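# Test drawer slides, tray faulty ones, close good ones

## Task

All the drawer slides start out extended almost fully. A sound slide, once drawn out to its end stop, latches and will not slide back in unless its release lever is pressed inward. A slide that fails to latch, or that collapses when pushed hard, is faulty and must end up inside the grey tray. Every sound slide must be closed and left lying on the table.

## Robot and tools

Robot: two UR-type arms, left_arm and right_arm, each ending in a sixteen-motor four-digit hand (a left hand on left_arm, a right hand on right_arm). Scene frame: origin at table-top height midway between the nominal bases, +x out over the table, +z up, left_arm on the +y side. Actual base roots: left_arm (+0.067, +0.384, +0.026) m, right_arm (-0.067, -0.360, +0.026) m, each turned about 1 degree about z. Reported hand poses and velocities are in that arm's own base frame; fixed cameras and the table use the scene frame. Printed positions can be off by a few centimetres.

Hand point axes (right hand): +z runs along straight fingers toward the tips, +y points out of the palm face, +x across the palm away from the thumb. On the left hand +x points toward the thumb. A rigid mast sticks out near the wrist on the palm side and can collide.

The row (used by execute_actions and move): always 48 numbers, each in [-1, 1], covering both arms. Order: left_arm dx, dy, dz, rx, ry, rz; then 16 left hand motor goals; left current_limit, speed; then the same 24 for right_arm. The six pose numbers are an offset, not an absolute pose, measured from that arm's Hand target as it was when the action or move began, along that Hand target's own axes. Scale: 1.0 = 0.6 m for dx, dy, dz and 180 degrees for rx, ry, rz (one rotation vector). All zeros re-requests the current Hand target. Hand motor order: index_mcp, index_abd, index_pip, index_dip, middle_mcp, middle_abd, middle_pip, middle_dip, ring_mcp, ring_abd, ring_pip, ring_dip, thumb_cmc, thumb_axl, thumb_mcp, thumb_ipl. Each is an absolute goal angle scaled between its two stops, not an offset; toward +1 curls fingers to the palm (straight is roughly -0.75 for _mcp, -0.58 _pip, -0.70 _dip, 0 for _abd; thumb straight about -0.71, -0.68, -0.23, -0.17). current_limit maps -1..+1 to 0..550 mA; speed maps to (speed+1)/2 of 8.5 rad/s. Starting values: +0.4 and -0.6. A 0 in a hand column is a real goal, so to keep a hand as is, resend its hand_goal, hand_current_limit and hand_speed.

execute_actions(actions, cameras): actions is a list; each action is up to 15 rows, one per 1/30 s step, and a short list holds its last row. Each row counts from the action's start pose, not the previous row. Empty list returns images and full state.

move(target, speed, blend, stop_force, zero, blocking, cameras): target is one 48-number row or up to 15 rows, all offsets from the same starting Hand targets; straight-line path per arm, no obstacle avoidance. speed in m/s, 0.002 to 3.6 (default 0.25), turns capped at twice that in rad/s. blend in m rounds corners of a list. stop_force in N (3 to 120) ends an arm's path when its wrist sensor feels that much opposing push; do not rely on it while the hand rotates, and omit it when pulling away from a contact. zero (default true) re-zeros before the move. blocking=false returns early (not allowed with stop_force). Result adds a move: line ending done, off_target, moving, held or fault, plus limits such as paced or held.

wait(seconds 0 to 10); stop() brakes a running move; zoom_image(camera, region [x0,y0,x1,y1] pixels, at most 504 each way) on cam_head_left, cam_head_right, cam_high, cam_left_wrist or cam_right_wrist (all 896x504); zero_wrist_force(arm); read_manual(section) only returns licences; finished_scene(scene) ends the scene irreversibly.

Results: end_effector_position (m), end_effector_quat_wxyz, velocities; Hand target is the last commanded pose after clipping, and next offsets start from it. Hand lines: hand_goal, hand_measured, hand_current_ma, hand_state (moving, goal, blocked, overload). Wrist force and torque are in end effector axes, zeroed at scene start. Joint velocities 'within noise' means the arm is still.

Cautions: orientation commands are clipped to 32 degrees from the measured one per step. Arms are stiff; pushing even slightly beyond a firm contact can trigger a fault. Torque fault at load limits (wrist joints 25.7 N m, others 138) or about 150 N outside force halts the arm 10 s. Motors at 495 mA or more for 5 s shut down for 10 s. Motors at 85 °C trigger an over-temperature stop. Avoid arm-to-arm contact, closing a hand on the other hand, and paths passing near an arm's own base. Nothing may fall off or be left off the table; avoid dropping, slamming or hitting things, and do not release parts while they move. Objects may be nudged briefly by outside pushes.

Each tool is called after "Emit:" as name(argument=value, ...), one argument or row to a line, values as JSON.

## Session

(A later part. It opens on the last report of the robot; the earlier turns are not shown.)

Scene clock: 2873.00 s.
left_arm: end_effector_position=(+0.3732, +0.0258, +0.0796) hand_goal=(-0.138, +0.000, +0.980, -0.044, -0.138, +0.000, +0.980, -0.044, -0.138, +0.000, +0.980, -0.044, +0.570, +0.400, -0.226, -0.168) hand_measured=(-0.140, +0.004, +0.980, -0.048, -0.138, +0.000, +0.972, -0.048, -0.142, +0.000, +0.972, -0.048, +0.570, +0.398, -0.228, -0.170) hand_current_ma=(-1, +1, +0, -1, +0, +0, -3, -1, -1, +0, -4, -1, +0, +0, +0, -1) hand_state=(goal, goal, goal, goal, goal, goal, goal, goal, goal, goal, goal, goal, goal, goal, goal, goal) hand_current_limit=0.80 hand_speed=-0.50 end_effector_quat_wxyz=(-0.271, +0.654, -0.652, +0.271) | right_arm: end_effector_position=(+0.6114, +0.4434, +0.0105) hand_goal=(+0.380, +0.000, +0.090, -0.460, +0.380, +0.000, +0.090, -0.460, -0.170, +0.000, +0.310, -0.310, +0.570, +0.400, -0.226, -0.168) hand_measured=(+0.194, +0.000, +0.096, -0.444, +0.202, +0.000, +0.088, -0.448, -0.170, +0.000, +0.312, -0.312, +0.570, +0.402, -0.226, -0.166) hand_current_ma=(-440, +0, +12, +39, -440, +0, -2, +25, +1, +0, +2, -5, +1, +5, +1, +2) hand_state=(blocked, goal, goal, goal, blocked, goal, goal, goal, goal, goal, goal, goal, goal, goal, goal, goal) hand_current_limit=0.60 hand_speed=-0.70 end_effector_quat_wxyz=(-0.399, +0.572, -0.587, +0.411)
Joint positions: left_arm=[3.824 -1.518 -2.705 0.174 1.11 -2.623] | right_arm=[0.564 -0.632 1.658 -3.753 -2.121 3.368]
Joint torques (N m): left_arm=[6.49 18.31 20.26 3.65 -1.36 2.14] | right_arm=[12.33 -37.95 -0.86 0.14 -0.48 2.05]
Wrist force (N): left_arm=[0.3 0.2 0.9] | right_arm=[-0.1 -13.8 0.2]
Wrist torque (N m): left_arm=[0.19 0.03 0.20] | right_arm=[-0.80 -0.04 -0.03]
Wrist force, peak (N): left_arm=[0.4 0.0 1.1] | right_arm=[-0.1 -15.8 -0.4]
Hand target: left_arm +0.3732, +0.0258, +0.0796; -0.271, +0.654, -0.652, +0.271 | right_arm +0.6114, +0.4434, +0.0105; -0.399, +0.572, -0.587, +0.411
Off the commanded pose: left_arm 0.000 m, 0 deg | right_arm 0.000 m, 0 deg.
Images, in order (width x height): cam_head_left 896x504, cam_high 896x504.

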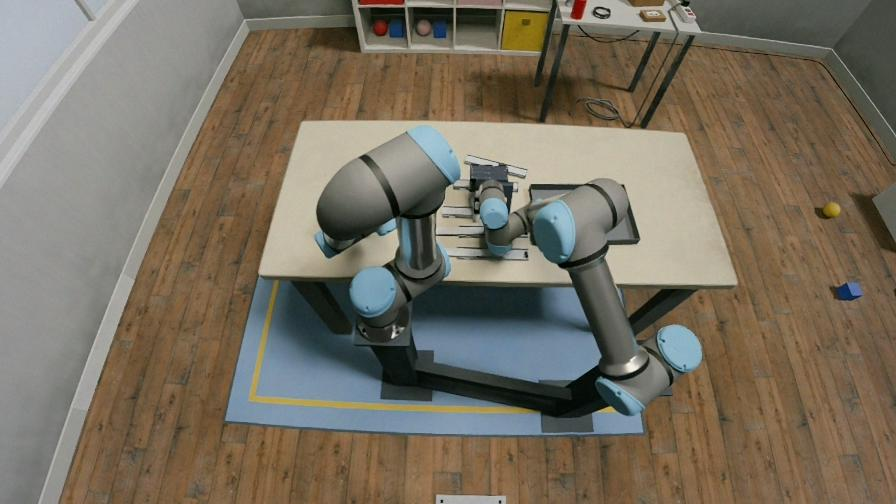

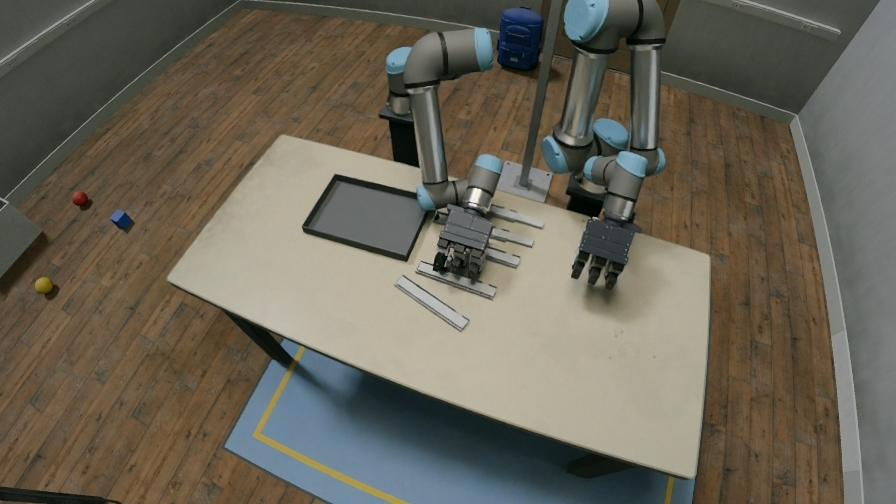

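Emit:
move(
  target=[0,0,0,0,0,0, -0.137,0,0.98,-0.043, -0.137,0,0.98,-0.043, -0.137,0,0.98,-0.043, 0.571,0.401,-0.226,-0.168, 0.8,-0.5, 0,-0.047,-0.0171,0,0,0, 0.38,0,0.09,-0.46, 0.38,0,0.09,-0.46, -0.17,0,0.31,-0.309, 0.571,0.401,-0.226,-0.168, 0.6,-0.7],
  speed=0.04,
  cameras=["cam_head_left","cam_high","cam_head_right"],
)

Emit:
zoom_image(
  camera="cam_head_left",
  region=[430, 180, 530, 240],
)

Emit:
zoom_image(
  camera="cam_high",
  region=[405, 215, 535, 305],
)

Scene clock: 2880.50 s.
left_arm: end_effector_position=(+0.3732, +0.0258, +0.0796) hand_goal=(-0.138, +0.000, +0.980, -0.044, -0.138, +0.000, +0.980, -0.044, -0.138, +0.000, +0.980, -0.044, +0.570, +0.400, -0.226, -0.168) hand_measured=(-0.140, +0.004, +0.980, -0.048, -0.138, +0.000, +0.972, -0.048, -0.142, +0.000, +0.972, -0.048, +0.570, +0.398, -0.228, -0.170) hand_current_ma=(-1, +1, +0, -1, +0, +0, -3, -1, -1, +0, -4, -1, +0, +0, +0, -1) hand_state=(goal, goal, goal, goal, goal, goal, goal, goal, goal, goal, goal, goal, goal, goal, goal, goal) hand_current_limit=0.80 hand_speed=-0.50 end_effector_quat_wxyz=(-0.271, +0.654, -0.652, +0.271) | right_arm: end_effector_position=(+0.6114, +0.4434, +0.0406) hand_goal=(+0.380, +0.000, +0.090, -0.460, +0.380, +0.000, +0.090, -0.460, -0.170, +0.000, +0.310, -0.310, +0.570, +0.400, -0.226, -0.168) hand_measured=(+0.372, +0.000, +0.086, -0.458, +0.372, +0.000, +0.084, -0.458, -0.170, +0.000, +0.312, -0.312, +0.570, +0.402, -0.226, -0.166) hand_current_ma=(-16, +0, -7, +3, -18, +0, -11, +3, +1, +0, +2, -5, +0, +5, +1, +2) hand_state=(goal, goal, goal, goal, goal, goal, goal, goal, goal, goal, goal, goal, goal, goal, goal, goal) hand_current_limit=0.60 hand_speed=-0.70 end_effector_quat_wxyz=(-0.399, +0.572, -0.587, +0.411) end_effector_velocity=(+0.000, -0.001, -0.003) end_effector_angular_velocity=(+0.001, +0.000, -0.001)
Joint positions: left_arm=[3.824 -1.518 -2.705 0.174 1.11 -2.623] | right_arm=[0.564 -0.692 1.671 -3.705 -2.121 3.368]
Joint velocities: left_arm=[within noise] | right_arm=[-0.002 0.005 0.001 -0.007 0 0]
Joint torques (N m): left_arm=[6.19 18.24 18.91 3.51 -1.39 2.12] | right_arm=[7.48 -37.3 -8.28 -4.53 1.24 0.01]
Wrist force (N): left_arm=[0.2 0.3 0.6] | right_arm=[-0.3 0.3 0.9]
Wrist torque (N m): left_arm=[0.24 0.03 0.20] | right_arm=[0.16 0.07 0.02]
Wrist force, peak (N): left_arm=[0.2 0.3 1.1] | right_arm=[-0.3 -14.3 0.0]
Hand target: left_arm +0.3732, +0.0258, +0.0796; -0.271, +0.654, -0.652, +0.271 | right_arm +0.6114, +0.4434, +0.0405; -0.399, +0.572, -0.587, +0.411
Off the commanded pose: left_arm 0.000 m, 0 deg | right_arm 0.000 m, 0 deg.
move: done
Images, in order (width x height): cam_head_left 896x504, cam_head_right 896x504, cam_high 896x504.

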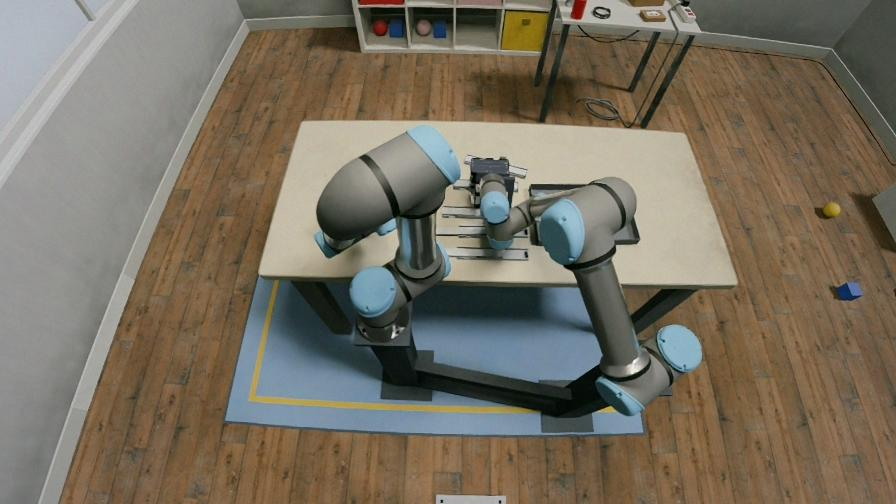

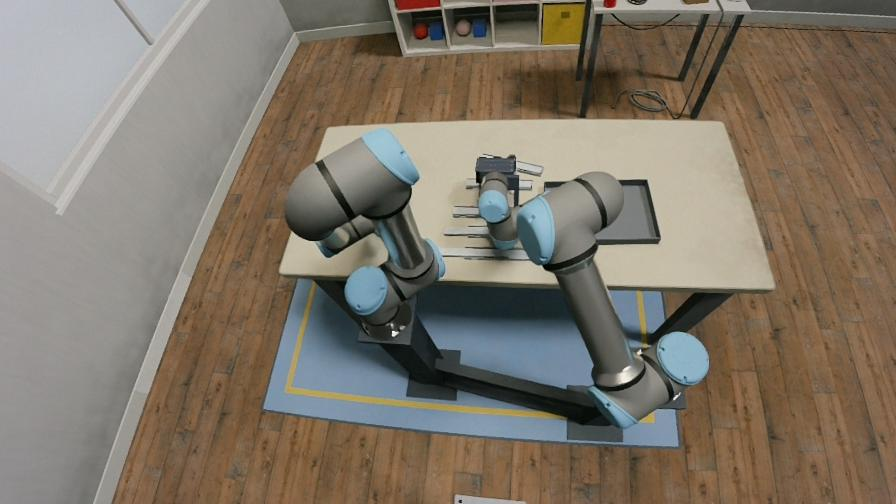

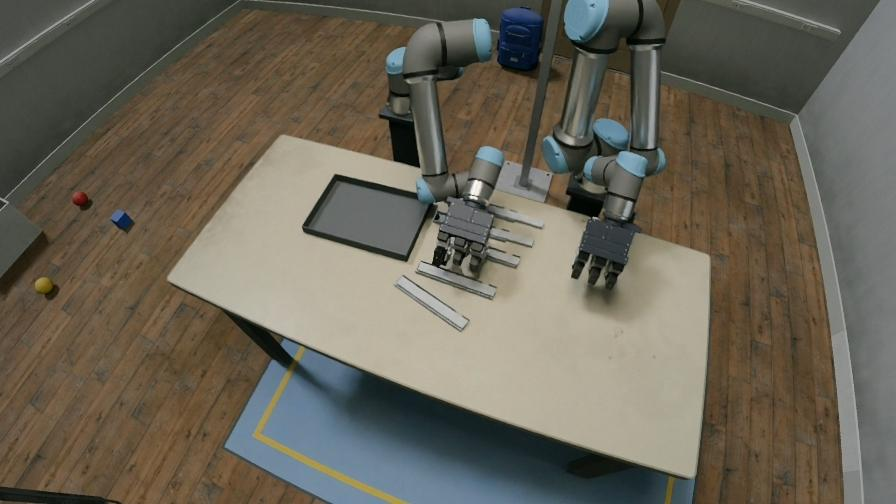

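Scaled by 5.040 from the camera's 896x504 image, which has a finer 1280x720 frame.

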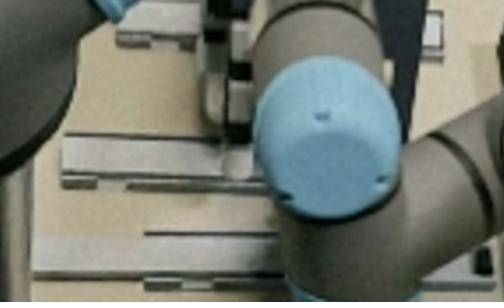

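Scaled by 3.877 from the camera's 896x504 image, which has a finer 1280x720 frame.

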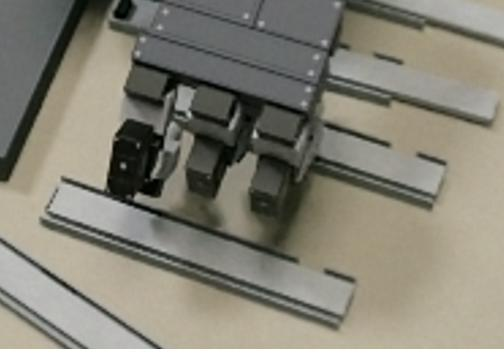

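Emit:
execute_actions(
  actions=[
    [[0,0,0,0,0,0, -0.137,0,0.98,-0.043, -0.137,0,0.98,-0.043, -0.137,0,0.98,-0.043, 0.571,0.401,-0.226,-0.168, 0.8,-0.5, 0,0,0,0,0,0, -0.027,0,0.242,-0.35, -0.027,0,0.242,-0.35, -0.17,0,0.31,-0.309, 0.571,0.401,-0.226,-0.168, 0.6,-0.5]],
  ],
)

Emit:
move(
  target=[0,0,0,0,0,0, -0.137,0,0.98,-0.043, -0.137,0,0.98,-0.043, -0.137,0,0.98,-0.043, 0.571,0.401,-0.226,-0.168, 0.8,-0.5, 0,0.0506,0.0184,0,0,0, -0.027,0,0.242,-0.35, -0.027,0,0.242,-0.35, -0.17,0,0.31,-0.309, 0.571,0.401,-0.226,-0.168, 0.6,-0.5],
  speed=0.04,
  stop_force=4,
  cameras=["cam_head_left","cam_high"],
)

Emit:
zoom_image(
  camera="cam_head_left",
  region=[430, 180, 530, 240],
)

Scene clock: 2943.00 s.
left_arm: end_effector_position=(+0.3732, +0.0258, +0.0796) hand_goal=(-0.138, +0.000, +0.980, -0.044, -0.138, +0.000, +0.980, -0.044, -0.138, +0.000, +0.980, -0.044, +0.570, +0.400, -0.226, -0.168) hand_measured=(-0.140, +0.004, +0.980, -0.048, -0.138, +0.000, +0.972, -0.048, -0.142, +0.000, +0.972, -0.048, +0.570, +0.398, -0.228, -0.170) hand_current_ma=(-1, +1, +0, -1, +0, +0, -3, -1, -1, +0, -4, -1, +0, +0, +0, -1) hand_state=(goal, goal, goal, goal, goal, goal, goal, goal, goal, goal, goal, goal, goal, goal, goal, goal) hand_current_limit=0.80 hand_speed=-0.50 end_effector_quat_wxyz=(-0.271, +0.654, -0.652, +0.271) | right_arm: end_effector_position=(+0.6114, +0.4434, +0.0405) hand_goal=(-0.028, +0.000, +0.242, -0.350, -0.028, +0.000, +0.242, -0.350, -0.170, +0.000, +0.310, -0.310, +0.570, +0.400, -0.226, -0.168) hand_measured=(-0.022, +0.000, +0.236, -0.354, -0.022, +0.000, +0.236, -0.354, -0.170, +0.000, +0.312, -0.312, +0.570, +0.402, -0.226, -0.166) hand_current_ma=(+11, +0, -12, -5, +12, +0, -11, -5, +1, +0, +2, -5, +0, +5, +1, +2) hand_state=(goal, goal, goal, goal, goal, goal, goal, goal, goal, goal, goal, goal, goal, goal, goal, goal) hand_current_limit=0.60 hand_speed=-0.50 end_effector_quat_wxyz=(-0.399, +0.572, -0.587, +0.411)
Joint positions: left_arm=[3.824 -1.518 -2.705 0.174 1.11 -2.623] | right_arm=[0.564 -0.691 1.671 -3.706 -2.121 3.367]
Joint torques (N m): left_arm=[5.5 18.09 19.18 3.65 -1.4 1.81] | right_arm=[-11.07 -38.66 -26.73 -4.58 0.69 -2.27]
Wrist force (N): left_arm=[0.0 0.0 0.5] | right_arm=[-0.2 0.2 0.9]
Wrist torque (N m): left_arm=[0.20 0.05 0.18] | right_arm=[0.10 0.06 0.03]
Wrist force, peak (N): left_arm=[0.8 0.0 0.9] | right_arm=[-0.6 0.2 1.0]
Hand target: left_arm +0.3732, +0.0258, +0.0796; -0.271, +0.654, -0.652, +0.271 | right_arm +0.6114, +0.4434, +0.0405; -0.399, +0.572, -0.587, +0.411
Off the commanded pose: left_arm 0.000 m, 0 deg | right_arm 0.000 m, 0 deg.

Scene clock: 2944.73 s.
left_arm: end_effector_position=(+0.3732, +0.0258, +0.0796) hand_goal=(-0.138, +0.000, +0.980, -0.044, -0.138, +0.000, +0.980, -0.044, -0.138, +0.000, +0.980, -0.044, +0.570, +0.400, -0.226, -0.168) hand_measured=(-0.140, +0.004, +0.980, -0.048, -0.138, +0.000, +0.972, -0.048, -0.142, +0.000, +0.972, -0.048, +0.570, +0.398, -0.228, -0.170) hand_current_ma=(-1, +1, +0, -1, +0, +0, -3, -1, -1, +0, -4, -1, +0, +0, +0, -1) hand_state=(goal, goal, goal, goal, goal, goal, goal, goal, goal, goal, goal, goal, goal, goal, goal, goal) hand_current_limit=0.80 hand_speed=-0.50 end_effector_quat_wxyz=(-0.271, +0.654, -0.652, +0.271) | right_arm: end_effector_position=(+0.6113, +0.4434, +0.0086) hand_goal=(-0.028, +0.000, +0.242, -0.350, -0.028, +0.000, +0.242, -0.350, -0.170, +0.000, +0.310, -0.310, +0.570, +0.400, -0.226, -0.168) hand_measured=(-0.022, +0.000, +0.236, -0.354, -0.022, +0.000, +0.236, -0.354, -0.170, +0.000, +0.316, -0.312, +0.570, +0.402, -0.226, -0.166) hand_current_ma=(+11, +0, -11, -5, +12, +0, -10, -5, -1, +0, +11, -5, +0, +5, +1, +2) hand_state=(goal, goal, goal, goal, goal, goal, goal, goal, goal, goal, goal, goal, goal, goal, goal, goal) hand_current_limit=0.60 hand_speed=-0.50 end_effector_quat_wxyz=(-0.399, +0.572, -0.587, +0.411)
Joint positions: left_arm=[3.824 -1.518 -2.705 0.174 1.11 -2.623] | right_arm=[0.564 -0.628 1.657 -3.756 -2.121 3.367]
Joint torques (N m): left_arm=[6.85 17.78 19.37 3.61 -1.21 2.14] | right_arm=[-6.61 -63.52 2.69 -3.74 -0.52 -0.2]
Wrist force (N): left_arm=[0.2 0.2 0.7] | right_arm=[-0.7 -1.9 -0.1]
Wrist torque (N m): left_arm=[0.21 0.03 0.19] | right_arm=[0.13 0.14 -0.13]
Wrist force, peak (N): left_arm=[0.5 0.2 0.9] | right_arm=[-0.4 -11.4 -4.9]
Hand target: left_arm +0.3732, +0.0258, +0.0796; -0.271, +0.654, -0.652, +0.271 | right_arm +0.6113, +0.4434, +0.0087; -0.399, +0.572, -0.587, +0.411
Off the commanded pose: left_arm 0.000 m, 0 deg | right_arm 0.000 m, 0 deg.
move: contact (right_arm)
Images, in order (width x height): cam_head_left 896x504, cam_high 896x504.

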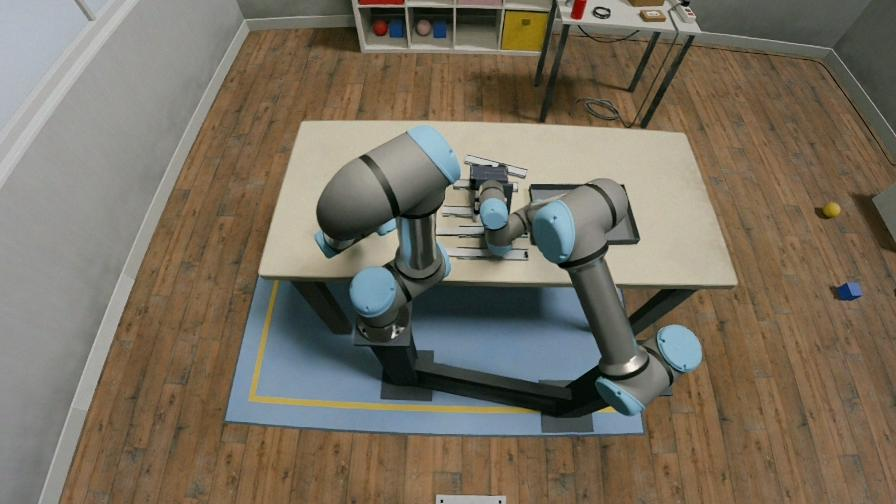

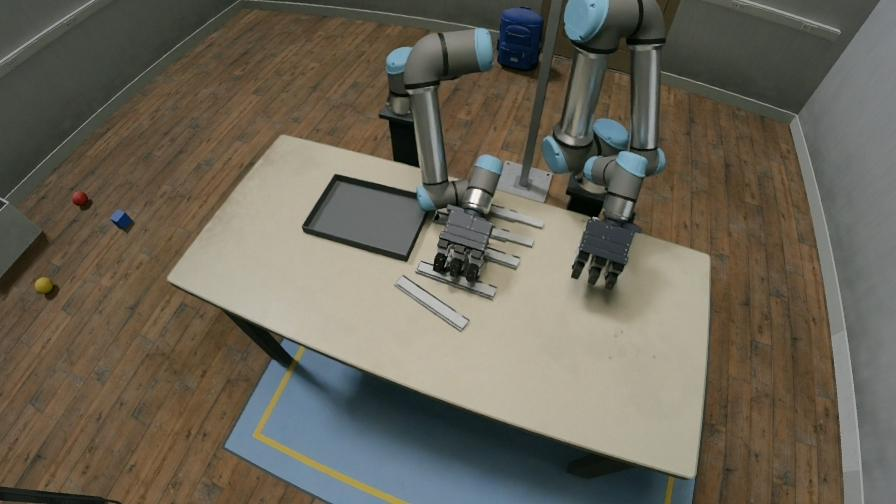

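Scaled by 5.040 from the camera's 896x504 image, which has a finer 1280x720 frame.

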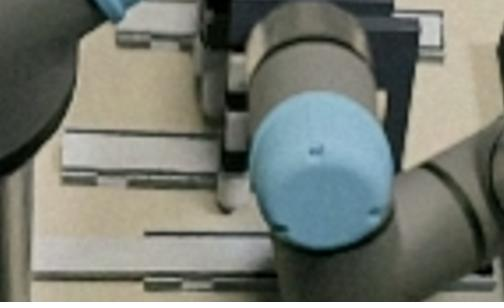

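Emit:
execute_actions(
  actions=[
    [[0,0,0,0,0,0, -0.137,0,0.98,-0.043, -0.137,0,0.98,-0.043, -0.137,0,0.98,-0.043, 0.571,0.401,-0.226,-0.168, 0.8,-0.5, 0,0,0,0,0,0, 0.0685,0,0.175,-0.377, 0.0685,0,0.175,-0.377, -0.17,0,0.31,0.1, 0.571,0.401,-0.226,-0.168, 0.6,-0.7]],
    [[0,0,0,0,0,0, -0.137,0,0.98,-0.043, -0.137,0,0.98,-0.043, -0.137,0,0.98,-0.043, 0.571,0.401,-0.226,-0.168, 0.8,-0.5, 0,0,0,0,0,0, 0.1233,0,0.124,-0.377, 0.1233,0,0.124,-0.377, -0.17,0,0.31,0.1, 0.571,0.401,-0.226,-0.168, 0.6,-0.7]],
    [[0,0,0,0,0,0, -0.137,0,0.98,-0.043, -0.137,0,0.98,-0.043, -0.137,0,0.98,-0.043, 0.571,0.401,-0.226,-0.168, 0.8,-0.5, 0,0,0,0,0,0, 0.178,0,0.0657,-0.377, 0.178,0,0.0657,-0.377, -0.17,0,0.31,0.1, 0.571,0.401,-0.226,-0.168, 0.6,-0.7]],
  ],
  cameras=["cam_head_left","cam_high"],
)

Emit:
zoom_image(
  camera="cam_head_left",
  region=[430, 180, 530, 240],
)

Scene clock: 2978.67 s.
left_arm: end_effector_position=(+0.3732, +0.0258, +0.0796) hand_goal=(-0.138, +0.000, +0.980, -0.044, -0.138, +0.000, +0.980, -0.044, -0.138, +0.000, +0.980, -0.044, +0.570, +0.400, -0.226, -0.168) hand_measured=(-0.140, +0.004, +0.980, -0.048, -0.138, +0.000, +0.972, -0.048, -0.142, +0.000, +0.972, -0.048, +0.570, +0.398, -0.228, -0.170) hand_current_ma=(-1, +1, +0, -1, +0, +0, -3, -1, -1, +0, -4, -1, +0, +0, +0, -1) hand_state=(goal, goal, goal, goal, goal, goal, goal, goal, goal, goal, goal, goal, goal, goal, goal, goal) hand_current_limit=0.80 hand_speed=-0.50 end_effector_quat_wxyz=(-0.271, +0.654, -0.652, +0.271) | right_arm: end_effector_position=(+0.6113, +0.4434, +0.0087) hand_goal=(+0.178, +0.000, +0.066, -0.378, +0.178, +0.000, +0.066, -0.378, -0.170, +0.000, +0.310, +0.100, +0.570, +0.400, -0.226, -0.168) hand_measured=(+0.152, +0.000, +0.066, -0.376, +0.160, +0.000, +0.066, -0.376, -0.170, +0.000, +0.316, +0.096, +0.570, +0.402, -0.226, -0.166) hand_current_ma=(-75, +0, +0, +3, -49, +0, +1, +3, -1, +0, +10, -6, +0, +5, +1, +2) hand_state=(blocked, goal, goal, goal, goal, goal, goal, goal, goal, goal, goal, goal, goal, goal, goal, goal) hand_current_limit=0.60 hand_speed=-0.70 end_effector_quat_wxyz=(-0.399, +0.572, -0.587, +0.411)
Joint positions: left_arm=[3.824 -1.518 -2.705 0.174 1.11 -2.623] | right_arm=[0.564 -0.628 1.657 -3.756 -2.121 3.367]
Joint torques (N m): left_arm=[5.64 18.22 18.89 3.65 -1.14 2.15] | right_arm=[-7.34 -58.33 2.09 -3.88 -0.71 0.04]
Wrist force (N): left_arm=[0.6 -0.1 0.7] | right_arm=[-0.6 -2.3 -0.3]
Wrist torque (N m): left_arm=[0.17 -0.02 0.24] | right_arm=[0.05 0.11 -0.08]
Wrist force, peak (N): left_arm=[0.5 -0.3 1.0] | right_arm=[-0.6 -3.2 0.7]
Hand target: left_arm +0.3732, +0.0258, +0.0796; -0.271, +0.654, -0.652, +0.271 | right_arm +0.6113, +0.4434, +0.0087; -0.399, +0.572, -0.587, +0.411
Off the commanded pose: left_arm 0.000 m, 0 deg | right_arm 0.000 m, 0 deg.
Images, in order (width x height): cam_head_left 896x504, cam_high 896x504.

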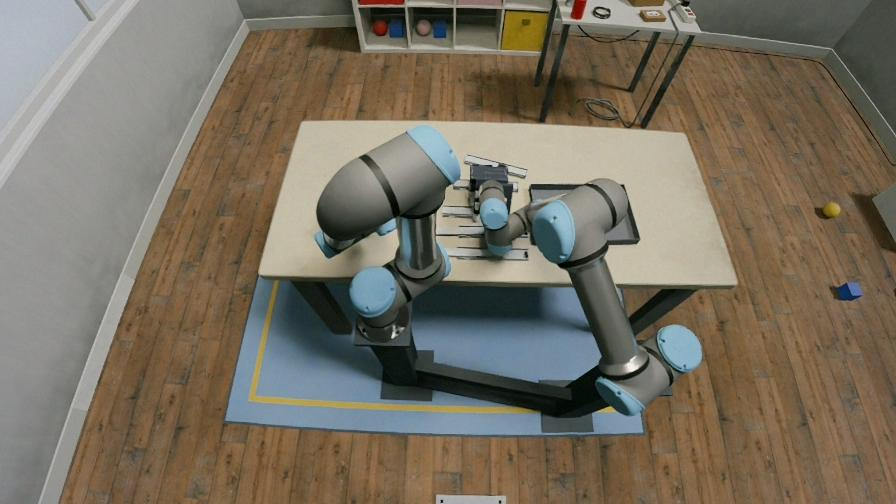

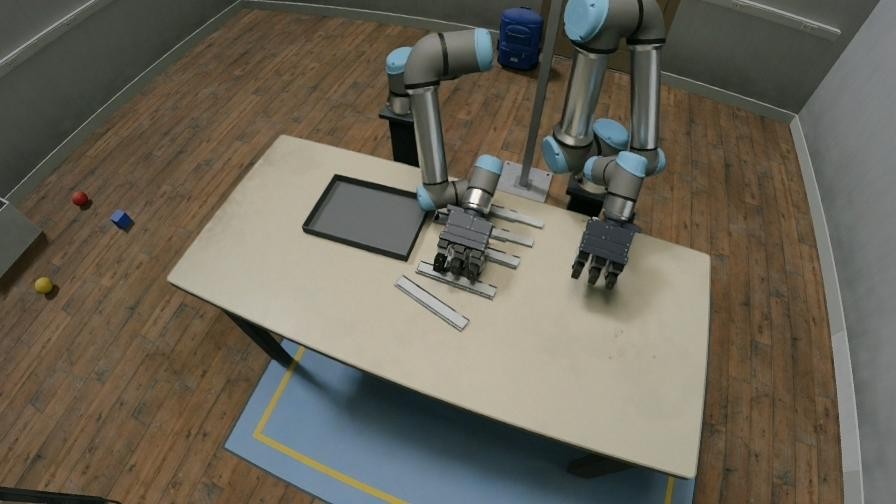

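Scaled by 5.040 from the camera's 896x504 image, which has a finer 1280x720 frame.

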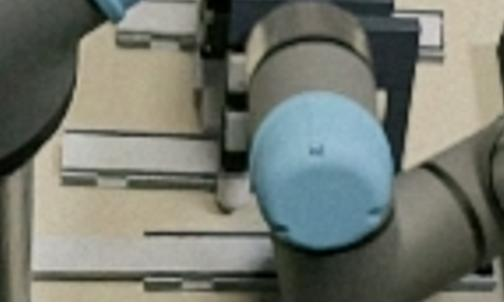

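Emit:
execute_actions(
  actions=[
    [[0,0,0,0,0,0, -0.137,0,0.98,-0.043, -0.137,0,0.98,-0.043, -0.137,0,0.98,-0.043, 0.571,0.401,-0.226,-0.168, 0.8,-0.5, 0,0,0,0,0,0, 0.25,0,0.05,-0.377, 0.25,0,0.05,-0.377, -0.17,0,0.31,0.1, 0.571,0.401,-0.226,-0.168, 0.6,-0.7]],
    [[0,0,0,0,0,0, -0.137,0,0.98,-0.043, -0.137,0,0.98,-0.043, -0.137,0,0.98,-0.043, 0.571,0.401,-0.226,-0.168, 0.8,-0.5, 0,0,0,0,0,0, 0.33,0,0.04,-0.37, 0.33,0,0.04,-0.37, -0.17,0,0.31,0.1, 0.571,0.401,-0.226,-0.168, 0.6,-0.7]],
  ],
  cameras=["cam_head_left","cam_high"],
)

Emit:
zoom_image(
  camera="cam_head_left",
  region=[430, 180, 530, 240],
)

Emit:
zoom_image(
  camera="cam_high",
  region=[405, 215, 535, 305],
)

Scene clock: 2989.03 s.
left_arm: end_effector_position=(+0.3732, +0.0258, +0.0796) hand_goal=(-0.138, +0.000, +0.980, -0.044, -0.138, +0.000, +0.980, -0.044, -0.138, +0.000, +0.980, -0.044, +0.570, +0.400, -0.226, -0.168) hand_measured=(-0.140, +0.004, +0.980, -0.048, -0.138, +0.000, +0.972, -0.048, -0.142, +0.000, +0.972, -0.048, +0.570, +0.398, -0.228, -0.170) hand_current_ma=(-1, +1, +0, -1, +0, +0, -3, -1, -1, +0, -4, -1, +0, +0, +0, -1) hand_state=(goal, goal, goal, goal, goal, goal, goal, goal, goal, goal, goal, goal, goal, goal, goal, goal) hand_current_limit=0.80 hand_speed=-0.50 end_effector_quat_wxyz=(-0.271, +0.654, -0.652, +0.271) | right_arm: end_effector_position=(+0.6113, +0.4434, +0.0087) hand_goal=(+0.330, +0.000, +0.040, -0.370, +0.330, +0.000, +0.040, -0.370, -0.170, +0.000, +0.310, +0.100, +0.570, +0.400, -0.226, -0.168) hand_measured=(+0.178, +0.000, +0.034, -0.368, +0.188, +0.000, +0.034, -0.370, -0.170, +0.000, +0.314, +0.096, +0.570, +0.402, -0.226, -0.168) hand_current_ma=(-440, +0, -13, +4, -440, +0, -13, +1, +0, +0, +6, -6, +0, +5, +0, +2) hand_state=(blocked, goal, goal, goal, blocked, goal, goal, goal, goal, goal, goal, goal, goal, goal, goal, goal) hand_current_limit=0.60 hand_speed=-0.70 end_effector_quat_wxyz=(-0.399, +0.572, -0.587, +0.411)
Joint positions: left_arm=[3.824 -1.518 -2.705 0.174 1.11 -2.623] | right_arm=[0.564 -0.628 1.657 -3.756 -2.121 3.367]
Joint torques (N m): left_arm=[6.3 16.96 18.72 3.53 -0.97 2.06] | right_arm=[-6.47 -43.84 2.19 -1.26 -0.71 0.08]
Wrist force (N): left_arm=[0.5 0.1 0.7] | right_arm=[-0.1 -7.4 -0.3]
Wrist torque (N m): left_arm=[0.20 0.00 0.21] | right_arm=[-0.28 -0.01 -0.06]
Wrist force, peak (N): left_arm=[0.4 0.0 1.0] | right_arm=[-0.4 -7.6 -0.1]
Hand target: left_arm +0.3732, +0.0258, +0.0796; -0.271, +0.654, -0.652, +0.271 | right_arm +0.6113, +0.4434, +0.0087; -0.399, +0.572, -0.587, +0.411
Off the commanded pose: left_arm 0.000 m, 0 deg | right_arm 0.000 m, 0 deg.
Images, in order (width x height): cam_head_left 896x504, cam_high 896x504.

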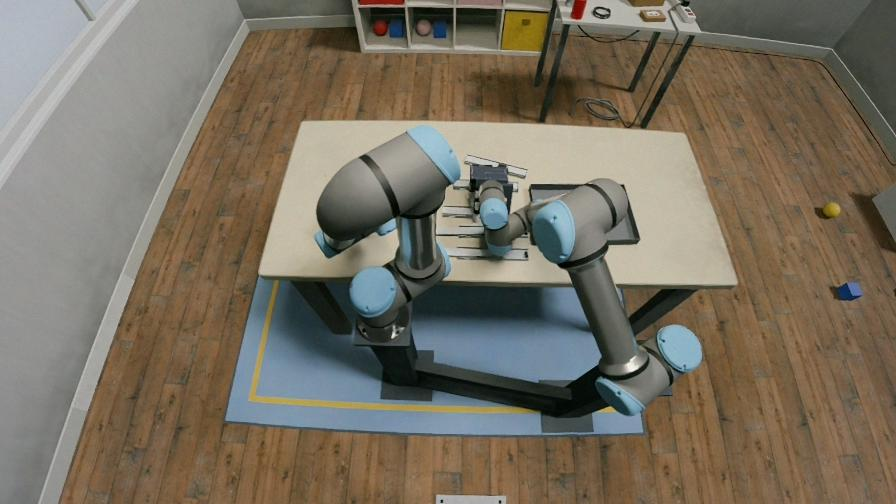

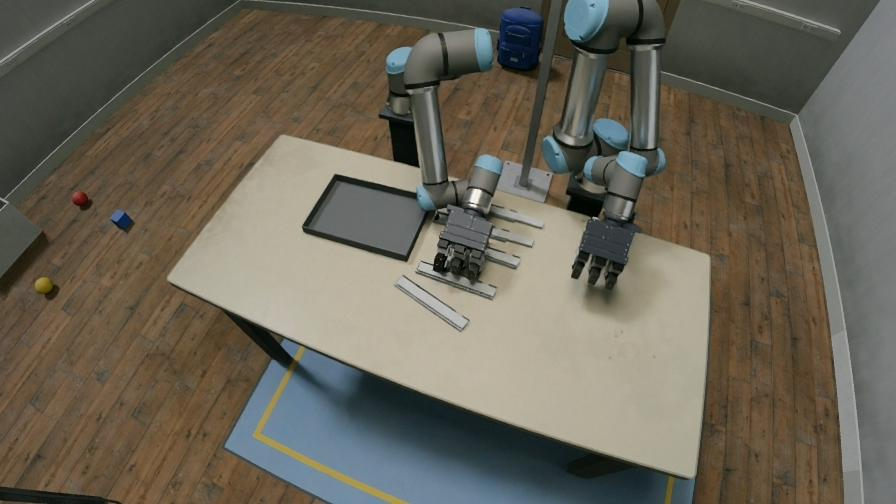

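Scaled by 5.040 from the camera's 896x504 image, which has a finer 1280x720 frame.

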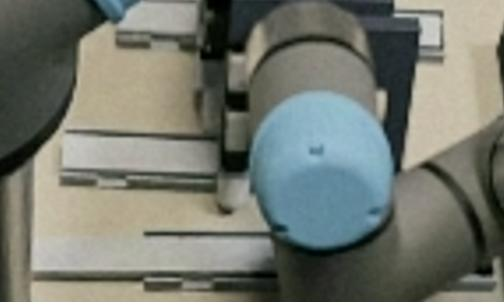

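Scaled by 3.877 from the camera's 896x504 image, which has a finer 1280x720 frame.

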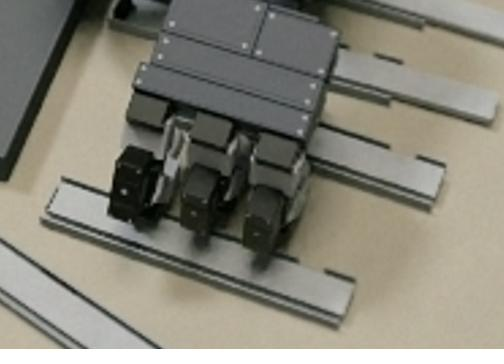

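Emit:
move(
  target=[0,0,0,0,0,0, -0.137,0,0.98,-0.043, -0.137,0,0.98,-0.043, -0.137,0,0.98,-0.043, 0.571,0.401,-0.226,-0.168, 0.8,-0.5, 0,-0.0157,-0.0057,0,0,0, 0.33,0,0.04,-0.37, 0.33,0,0.04,-0.37, -0.17,0,0.31,0.1, 0.571,0.401,-0.226,-0.168, 0.6,-0.7],
  speed=0.03,
  cameras=["cam_head_left","cam_high"],
)

Emit:
zoom_image(
  camera="cam_head_left",
  region=[430, 180, 530, 240],
)

Emit:
zoom_image(
  camera="cam_high",
  region=[405, 215, 535, 305],
)

Scene clock: 3004.27 s.
left_arm: end_effector_position=(+0.3732, +0.0258, +0.0796) hand_goal=(-0.138, +0.000, +0.980, -0.044, -0.138, +0.000, +0.980, -0.044, -0.138, +0.000, +0.980, -0.044, +0.570, +0.400, -0.226, -0.168) hand_measured=(-0.140, +0.004, +0.980, -0.048, -0.138, +0.000, +0.972, -0.048, -0.142, +0.000, +0.972, -0.048, +0.570, +0.398, -0.228, -0.170) hand_current_ma=(-1, +1, +0, -1, +0, +0, -3, -1, -1, +0, -4, -1, +0, +0, +0, -1) hand_state=(goal, goal, goal, goal, goal, goal, goal, goal, goal, goal, goal, goal, goal, goal, goal, goal) hand_current_limit=0.80 hand_speed=-0.50 end_effector_quat_wxyz=(-0.271, +0.654, -0.652, +0.271) | right_arm: end_effector_position=(+0.6113, +0.4434, +0.0188) hand_goal=(+0.330, +0.000, +0.040, -0.370, +0.330, +0.000, +0.040, -0.370, -0.170, +0.000, +0.310, +0.100, +0.570, +0.400, -0.226, -0.168) hand_measured=(+0.324, +0.000, +0.034, -0.372, +0.324, +0.000, +0.034, -0.374, -0.170, +0.000, +0.312, +0.096, +0.570, +0.402, -0.226, -0.168) hand_current_ma=(-13, +0, -13, -4, -15, +0, -12, -5, +1, +0, +2, -5, +0, +5, +0, +2) hand_state=(goal, goal, goal, goal, goal, goal, goal, goal, goal, goal, goal, goal, goal, goal, goal, goal) hand_current_limit=0.60 hand_speed=-0.70 end_effector_quat_wxyz=(-0.399, +0.572, -0.587, +0.411)
Joint positions: left_arm=[3.824 -1.518 -2.705 0.174 1.11 -2.623] | right_arm=[0.564 -0.649 1.662 -3.74 -2.121 3.367]
Joint torques (N m): left_arm=[6.65 17.36 20.17 3.8 -0.99 2.05] | right_arm=[-8.77 -38.88 -5.46 -4.12 -0.25 -0.54]
Wrist force (N): left_arm=[0.1 0.2 0.7] | right_arm=[-0.3 0.1 0.8]
Wrist torque (N m): left_arm=[0.21 0.06 0.18] | right_arm=[0.14 0.07 0.01]
Wrist force, peak (N): left_arm=[0.2 0.3 1.0] | right_arm=[-0.2 -7.6 0.0]
Hand target: left_arm +0.3732, +0.0258, +0.0796; -0.271, +0.654, -0.652, +0.271 | right_arm +0.6114, +0.4434, +0.0187; -0.399, +0.572, -0.587, +0.411
Off the commanded pose: left_arm 0.000 m, 0 deg | right_arm 0.000 m, 0 deg.
move: done
Images, in order (width x height): cam_head_left 896x504, cam_high 896x504.

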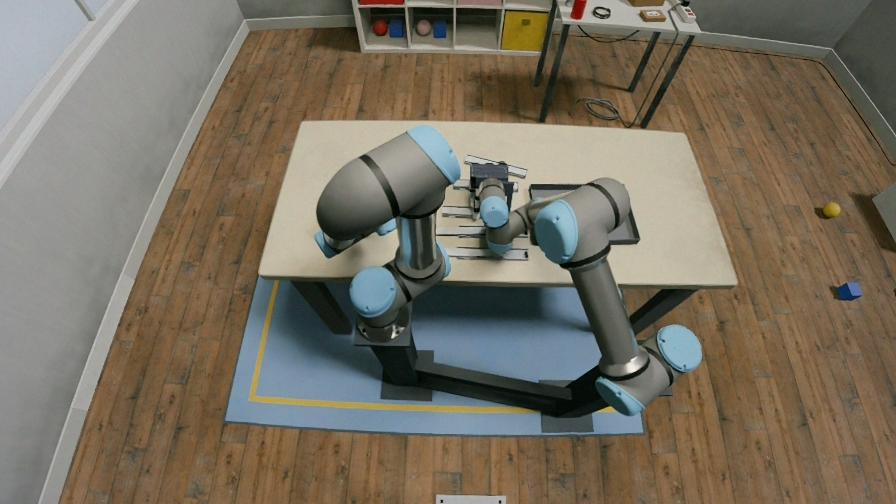

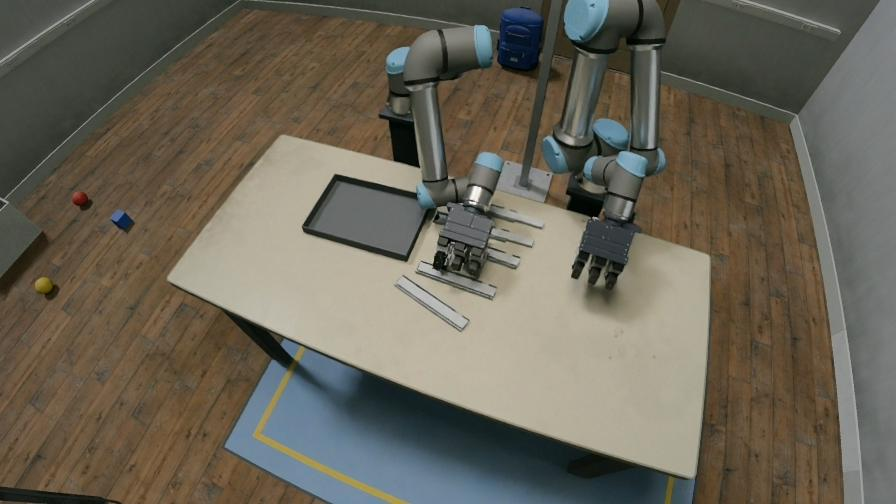

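Scaled by 5.040 from the camera's 896x504 image, which has a finer 1280x720 frame.

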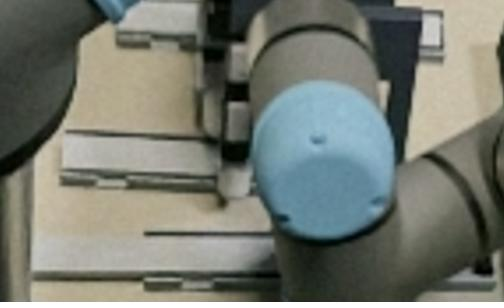

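Scaled by 3.877 from the camera's 896x504 image, which has a finer 1280x720 frame.

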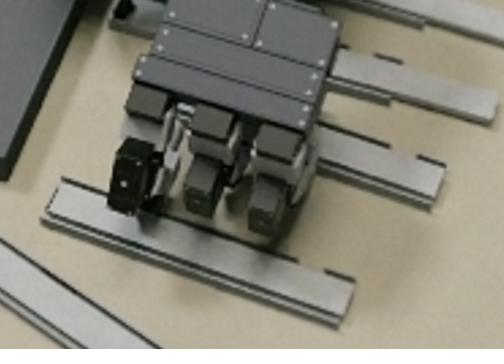

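Emit:
move(
  target=[
    [0,0,0,0,0,0, -0.137,0,0.98,-0.043, -0.137,0,0.98,-0.043, -0.137,0,0.98,-0.043, 0.571,0.401,-0.226,-0.168, 0.8,-0.5, 0,-0.0313,-0.0114,0,0,0, 0.33,0,0.04,-0.37, 0.33,0,0.04,-0.37, -0.17,0,0.31,0.1, 0.571,0.401,-0.226,-0.168, 0.6,-0.5],
    [0,0,0,0,0,0, -0.137,0,0.98,-0.043, -0.137,0,0.98,-0.043, -0.137,0,0.98,-0.043, 0.571,0.401,-0.226,-0.168, 0.8,-0.5, 0,-0.0313,-0.0114,0,0.0076,-0.0209, -0.027,0,0.242,-0.35, -0.027,0,0.242,-0.35, -0.17,0,0.31,0.1, 0.571,0.401,-0.226,-0.168, 0.6,-0.5],
  ],
  speed=0.1,
)

Emit:
move(
  target=[0,0,0,0,0,0, -0.137,0,0.98,-0.043, -0.137,0,0.98,-0.043, -0.137,0,0.98,-0.043, 0.571,0.401,-0.226,-0.168, 0.8,-0.5, 0,0.0564,0.0205,0,0,0, -0.027,0,0.242,-0.35, -0.027,0,0.242,-0.35, -0.17,0,0.31,0.1, 0.571,0.401,-0.226,-0.168, 0.6,-0.5],
  speed=0.03,
  stop_force=4,
  cameras=["cam_head_left","cam_high"],
)

Emit:
zoom_image(
  camera="cam_head_left",
  region=[430, 180, 530, 240],
)

Scene clock: 3123.63 s.
left_arm: end_effector_position=(+0.3732, +0.0258, +0.0796) hand_goal=(-0.138, +0.000, +0.980, -0.044, -0.138, +0.000, +0.980, -0.044, -0.138, +0.000, +0.980, -0.044, +0.570, +0.400, -0.226, -0.168) hand_measured=(-0.140, +0.004, +0.980, -0.048, -0.138, +0.000, +0.972, -0.048, -0.142, +0.000, +0.972, -0.048, +0.570, +0.398, -0.228, -0.170) hand_current_ma=(-1, +1, +0, -1, +0, +0, -3, -1, -1, +0, -4, -1, +0, +0, +0, -1) hand_state=(goal, goal, goal, goal, goal, goal, goal, goal, goal, goal, goal, goal, goal, goal, goal, goal) hand_current_limit=0.80 hand_speed=-0.50 end_effector_quat_wxyz=(-0.271, +0.654, -0.652, +0.271) | right_arm: end_effector_position=(+0.6114, +0.4434, +0.0387) hand_goal=(-0.028, +0.000, +0.242, -0.350, -0.028, +0.000, +0.242, -0.350, -0.170, +0.000, +0.310, +0.100, +0.570, +0.400, -0.226, -0.168) hand_measured=(-0.022, +0.000, +0.236, -0.354, -0.022, +0.000, +0.236, -0.354, -0.170, +0.000, +0.312, +0.096, +0.570, +0.402, -0.226, -0.168) hand_current_ma=(+11, +0, -12, -5, +12, +0, -11, -5, +1, +0, +2, -5, +0, +5, +0, +2) hand_state=(goal, goal, goal, goal, goal, goal, goal, goal, goal, goal, goal, goal, goal, goal, goal, goal) hand_current_limit=0.60 hand_speed=-0.50 end_effector_quat_wxyz=(-0.379, +0.586, -0.573, +0.430)
Joint positions: left_arm=[3.824 -1.518 -2.705 0.174 1.11 -2.623] | right_arm=[0.579 -0.681 1.646 -3.682 -2.159 3.312]
Joint torques (N m): left_arm=[5.87 17.94 18.64 3.66 -0.83 1.77] | right_arm=[-11.29 -64.32 0.95 -4.78 -1.58 -1.27]
Wrist force (N): left_arm=[0.6 0.0 0.7] | right_arm=[-0.3 0.4 0.9]
Wrist torque (N m): left_arm=[0.18 -0.01 0.23] | right_arm=[0.13 0.07 -0.03]
Wrist force, peak (N): left_arm=[0.6 -0.1 0.9] | right_arm=[-0.1 1.2 1.2]
Hand target: left_arm +0.3732, +0.0258, +0.0796; -0.271, +0.654, -0.652, +0.271 | right_arm +0.6114, +0.4434, +0.0387; -0.379, +0.586, -0.573, +0.430
Off the commanded pose: left_arm 0.000 m, 0 deg | right_arm 0.000 m, 0 deg.
move: done

Scene clock: 3126.03 s.
left_arm: end_effector_position=(+0.3732, +0.0258, +0.0796) hand_goal=(-0.138, +0.000, +0.980, -0.044, -0.138, +0.000, +0.980, -0.044, -0.138, +0.000, +0.980, -0.044, +0.570, +0.400, -0.226, -0.168) hand_measured=(-0.140, +0.004, +0.980, -0.048, -0.138, +0.000, +0.972, -0.048, -0.142, +0.000, +0.972, -0.048, +0.570, +0.398, -0.228, -0.170) hand_current_ma=(-1, +1, +0, -1, +0, +0, -3, -1, -1, +0, -4, -1, +0, +0, +0, -1) hand_state=(goal, goal, goal, goal, goal, goal, goal, goal, goal, goal, goal, goal, goal, goal, goal, goal) hand_current_limit=0.80 hand_speed=-0.50 end_effector_quat_wxyz=(-0.271, +0.654, -0.652, +0.271) | right_arm: end_effector_position=(+0.6113, +0.4411, +0.0060) hand_goal=(-0.028, +0.000, +0.242, -0.350, -0.028, +0.000, +0.242, -0.350, -0.170, +0.000, +0.310, +0.100, +0.570, +0.400, -0.226, -0.168) hand_measured=(-0.022, +0.000, +0.238, -0.354, -0.022, +0.000, +0.236, -0.354, -0.168, +0.000, +0.312, +0.096, +0.570, +0.402, -0.226, -0.168) hand_current_ma=(+11, +0, -6, -5, +11, +0, -10, -5, +1, +0, +2, -5, +0, +5, +0, +2) hand_state=(goal, goal, goal, goal, goal, goal, goal, goal, goal, goal, goal, goal, goal, goal, goal, goal) hand_current_limit=0.60 hand_speed=-0.50 end_effector_quat_wxyz=(-0.379, +0.586, -0.573, +0.430)
Joint positions: left_arm=[3.824 -1.518 -2.705 0.174 1.11 -2.623] | right_arm=[0.576 -0.619 1.638 -3.737 -2.156 3.311]
Joint torques (N m): left_arm=[5.42 17.04 19.91 3.66 -0.62 1.91] | right_arm=[10.74 -58.63 2.94 -4.56 -1.74 0.69]
Wrist force (N): left_arm=[0.1 0.2 0.7] | right_arm=[-0.6 -2.4 -0.4]
Wrist torque (N m): left_arm=[0.21 0.06 0.18] | right_arm=[-0.24 0.08 0.06]
Wrist force, peak (N): left_arm=[0.0 0.0 1.1] | right_arm=[-0.3 -19.1 -3.2]
Hand target: left_arm +0.3732, +0.0258, +0.0796; -0.271, +0.654, -0.652, +0.271 | right_arm +0.6113, +0.4411, +0.0060; -0.379, +0.586, -0.573, +0.430 (not the last commanded pose)
Off the commanded pose: left_arm 0.000 m, 0 deg | right_arm 0.003 m, 0 deg.
move: contact (right_arm)
Images, in order (width x height): cam_head_left 896x504, cam_high 896x504.

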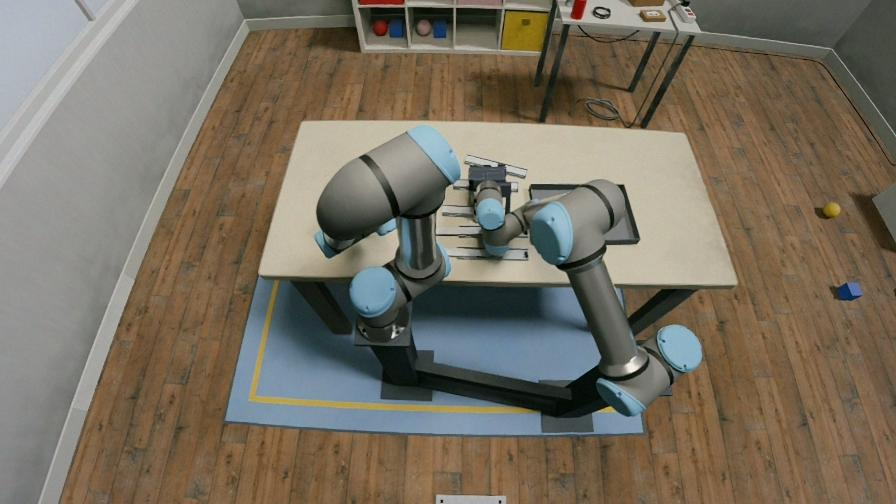

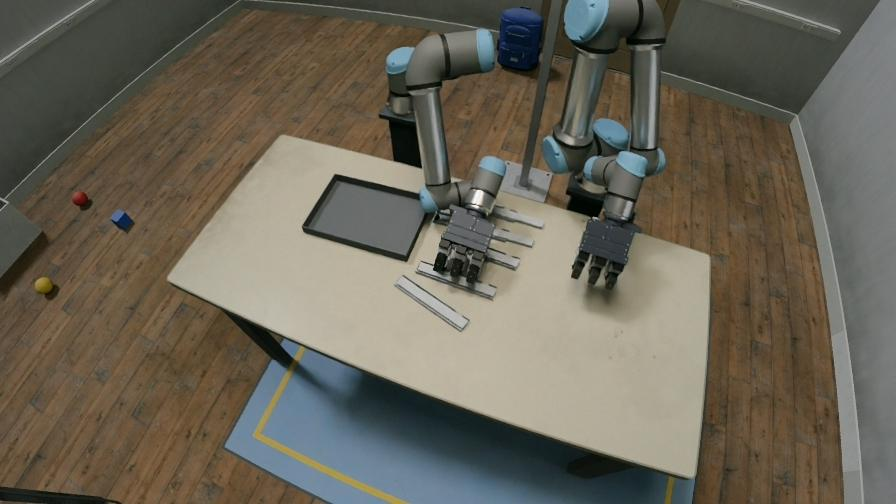

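Scaled by 5.040 from the camera's 896x504 image, which has a finer 1280x720 frame.

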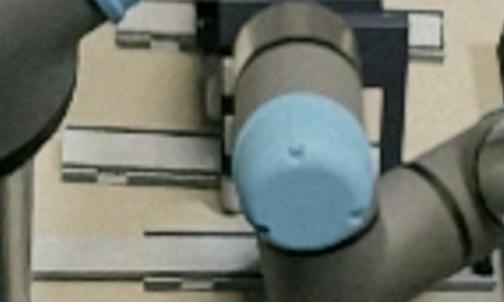

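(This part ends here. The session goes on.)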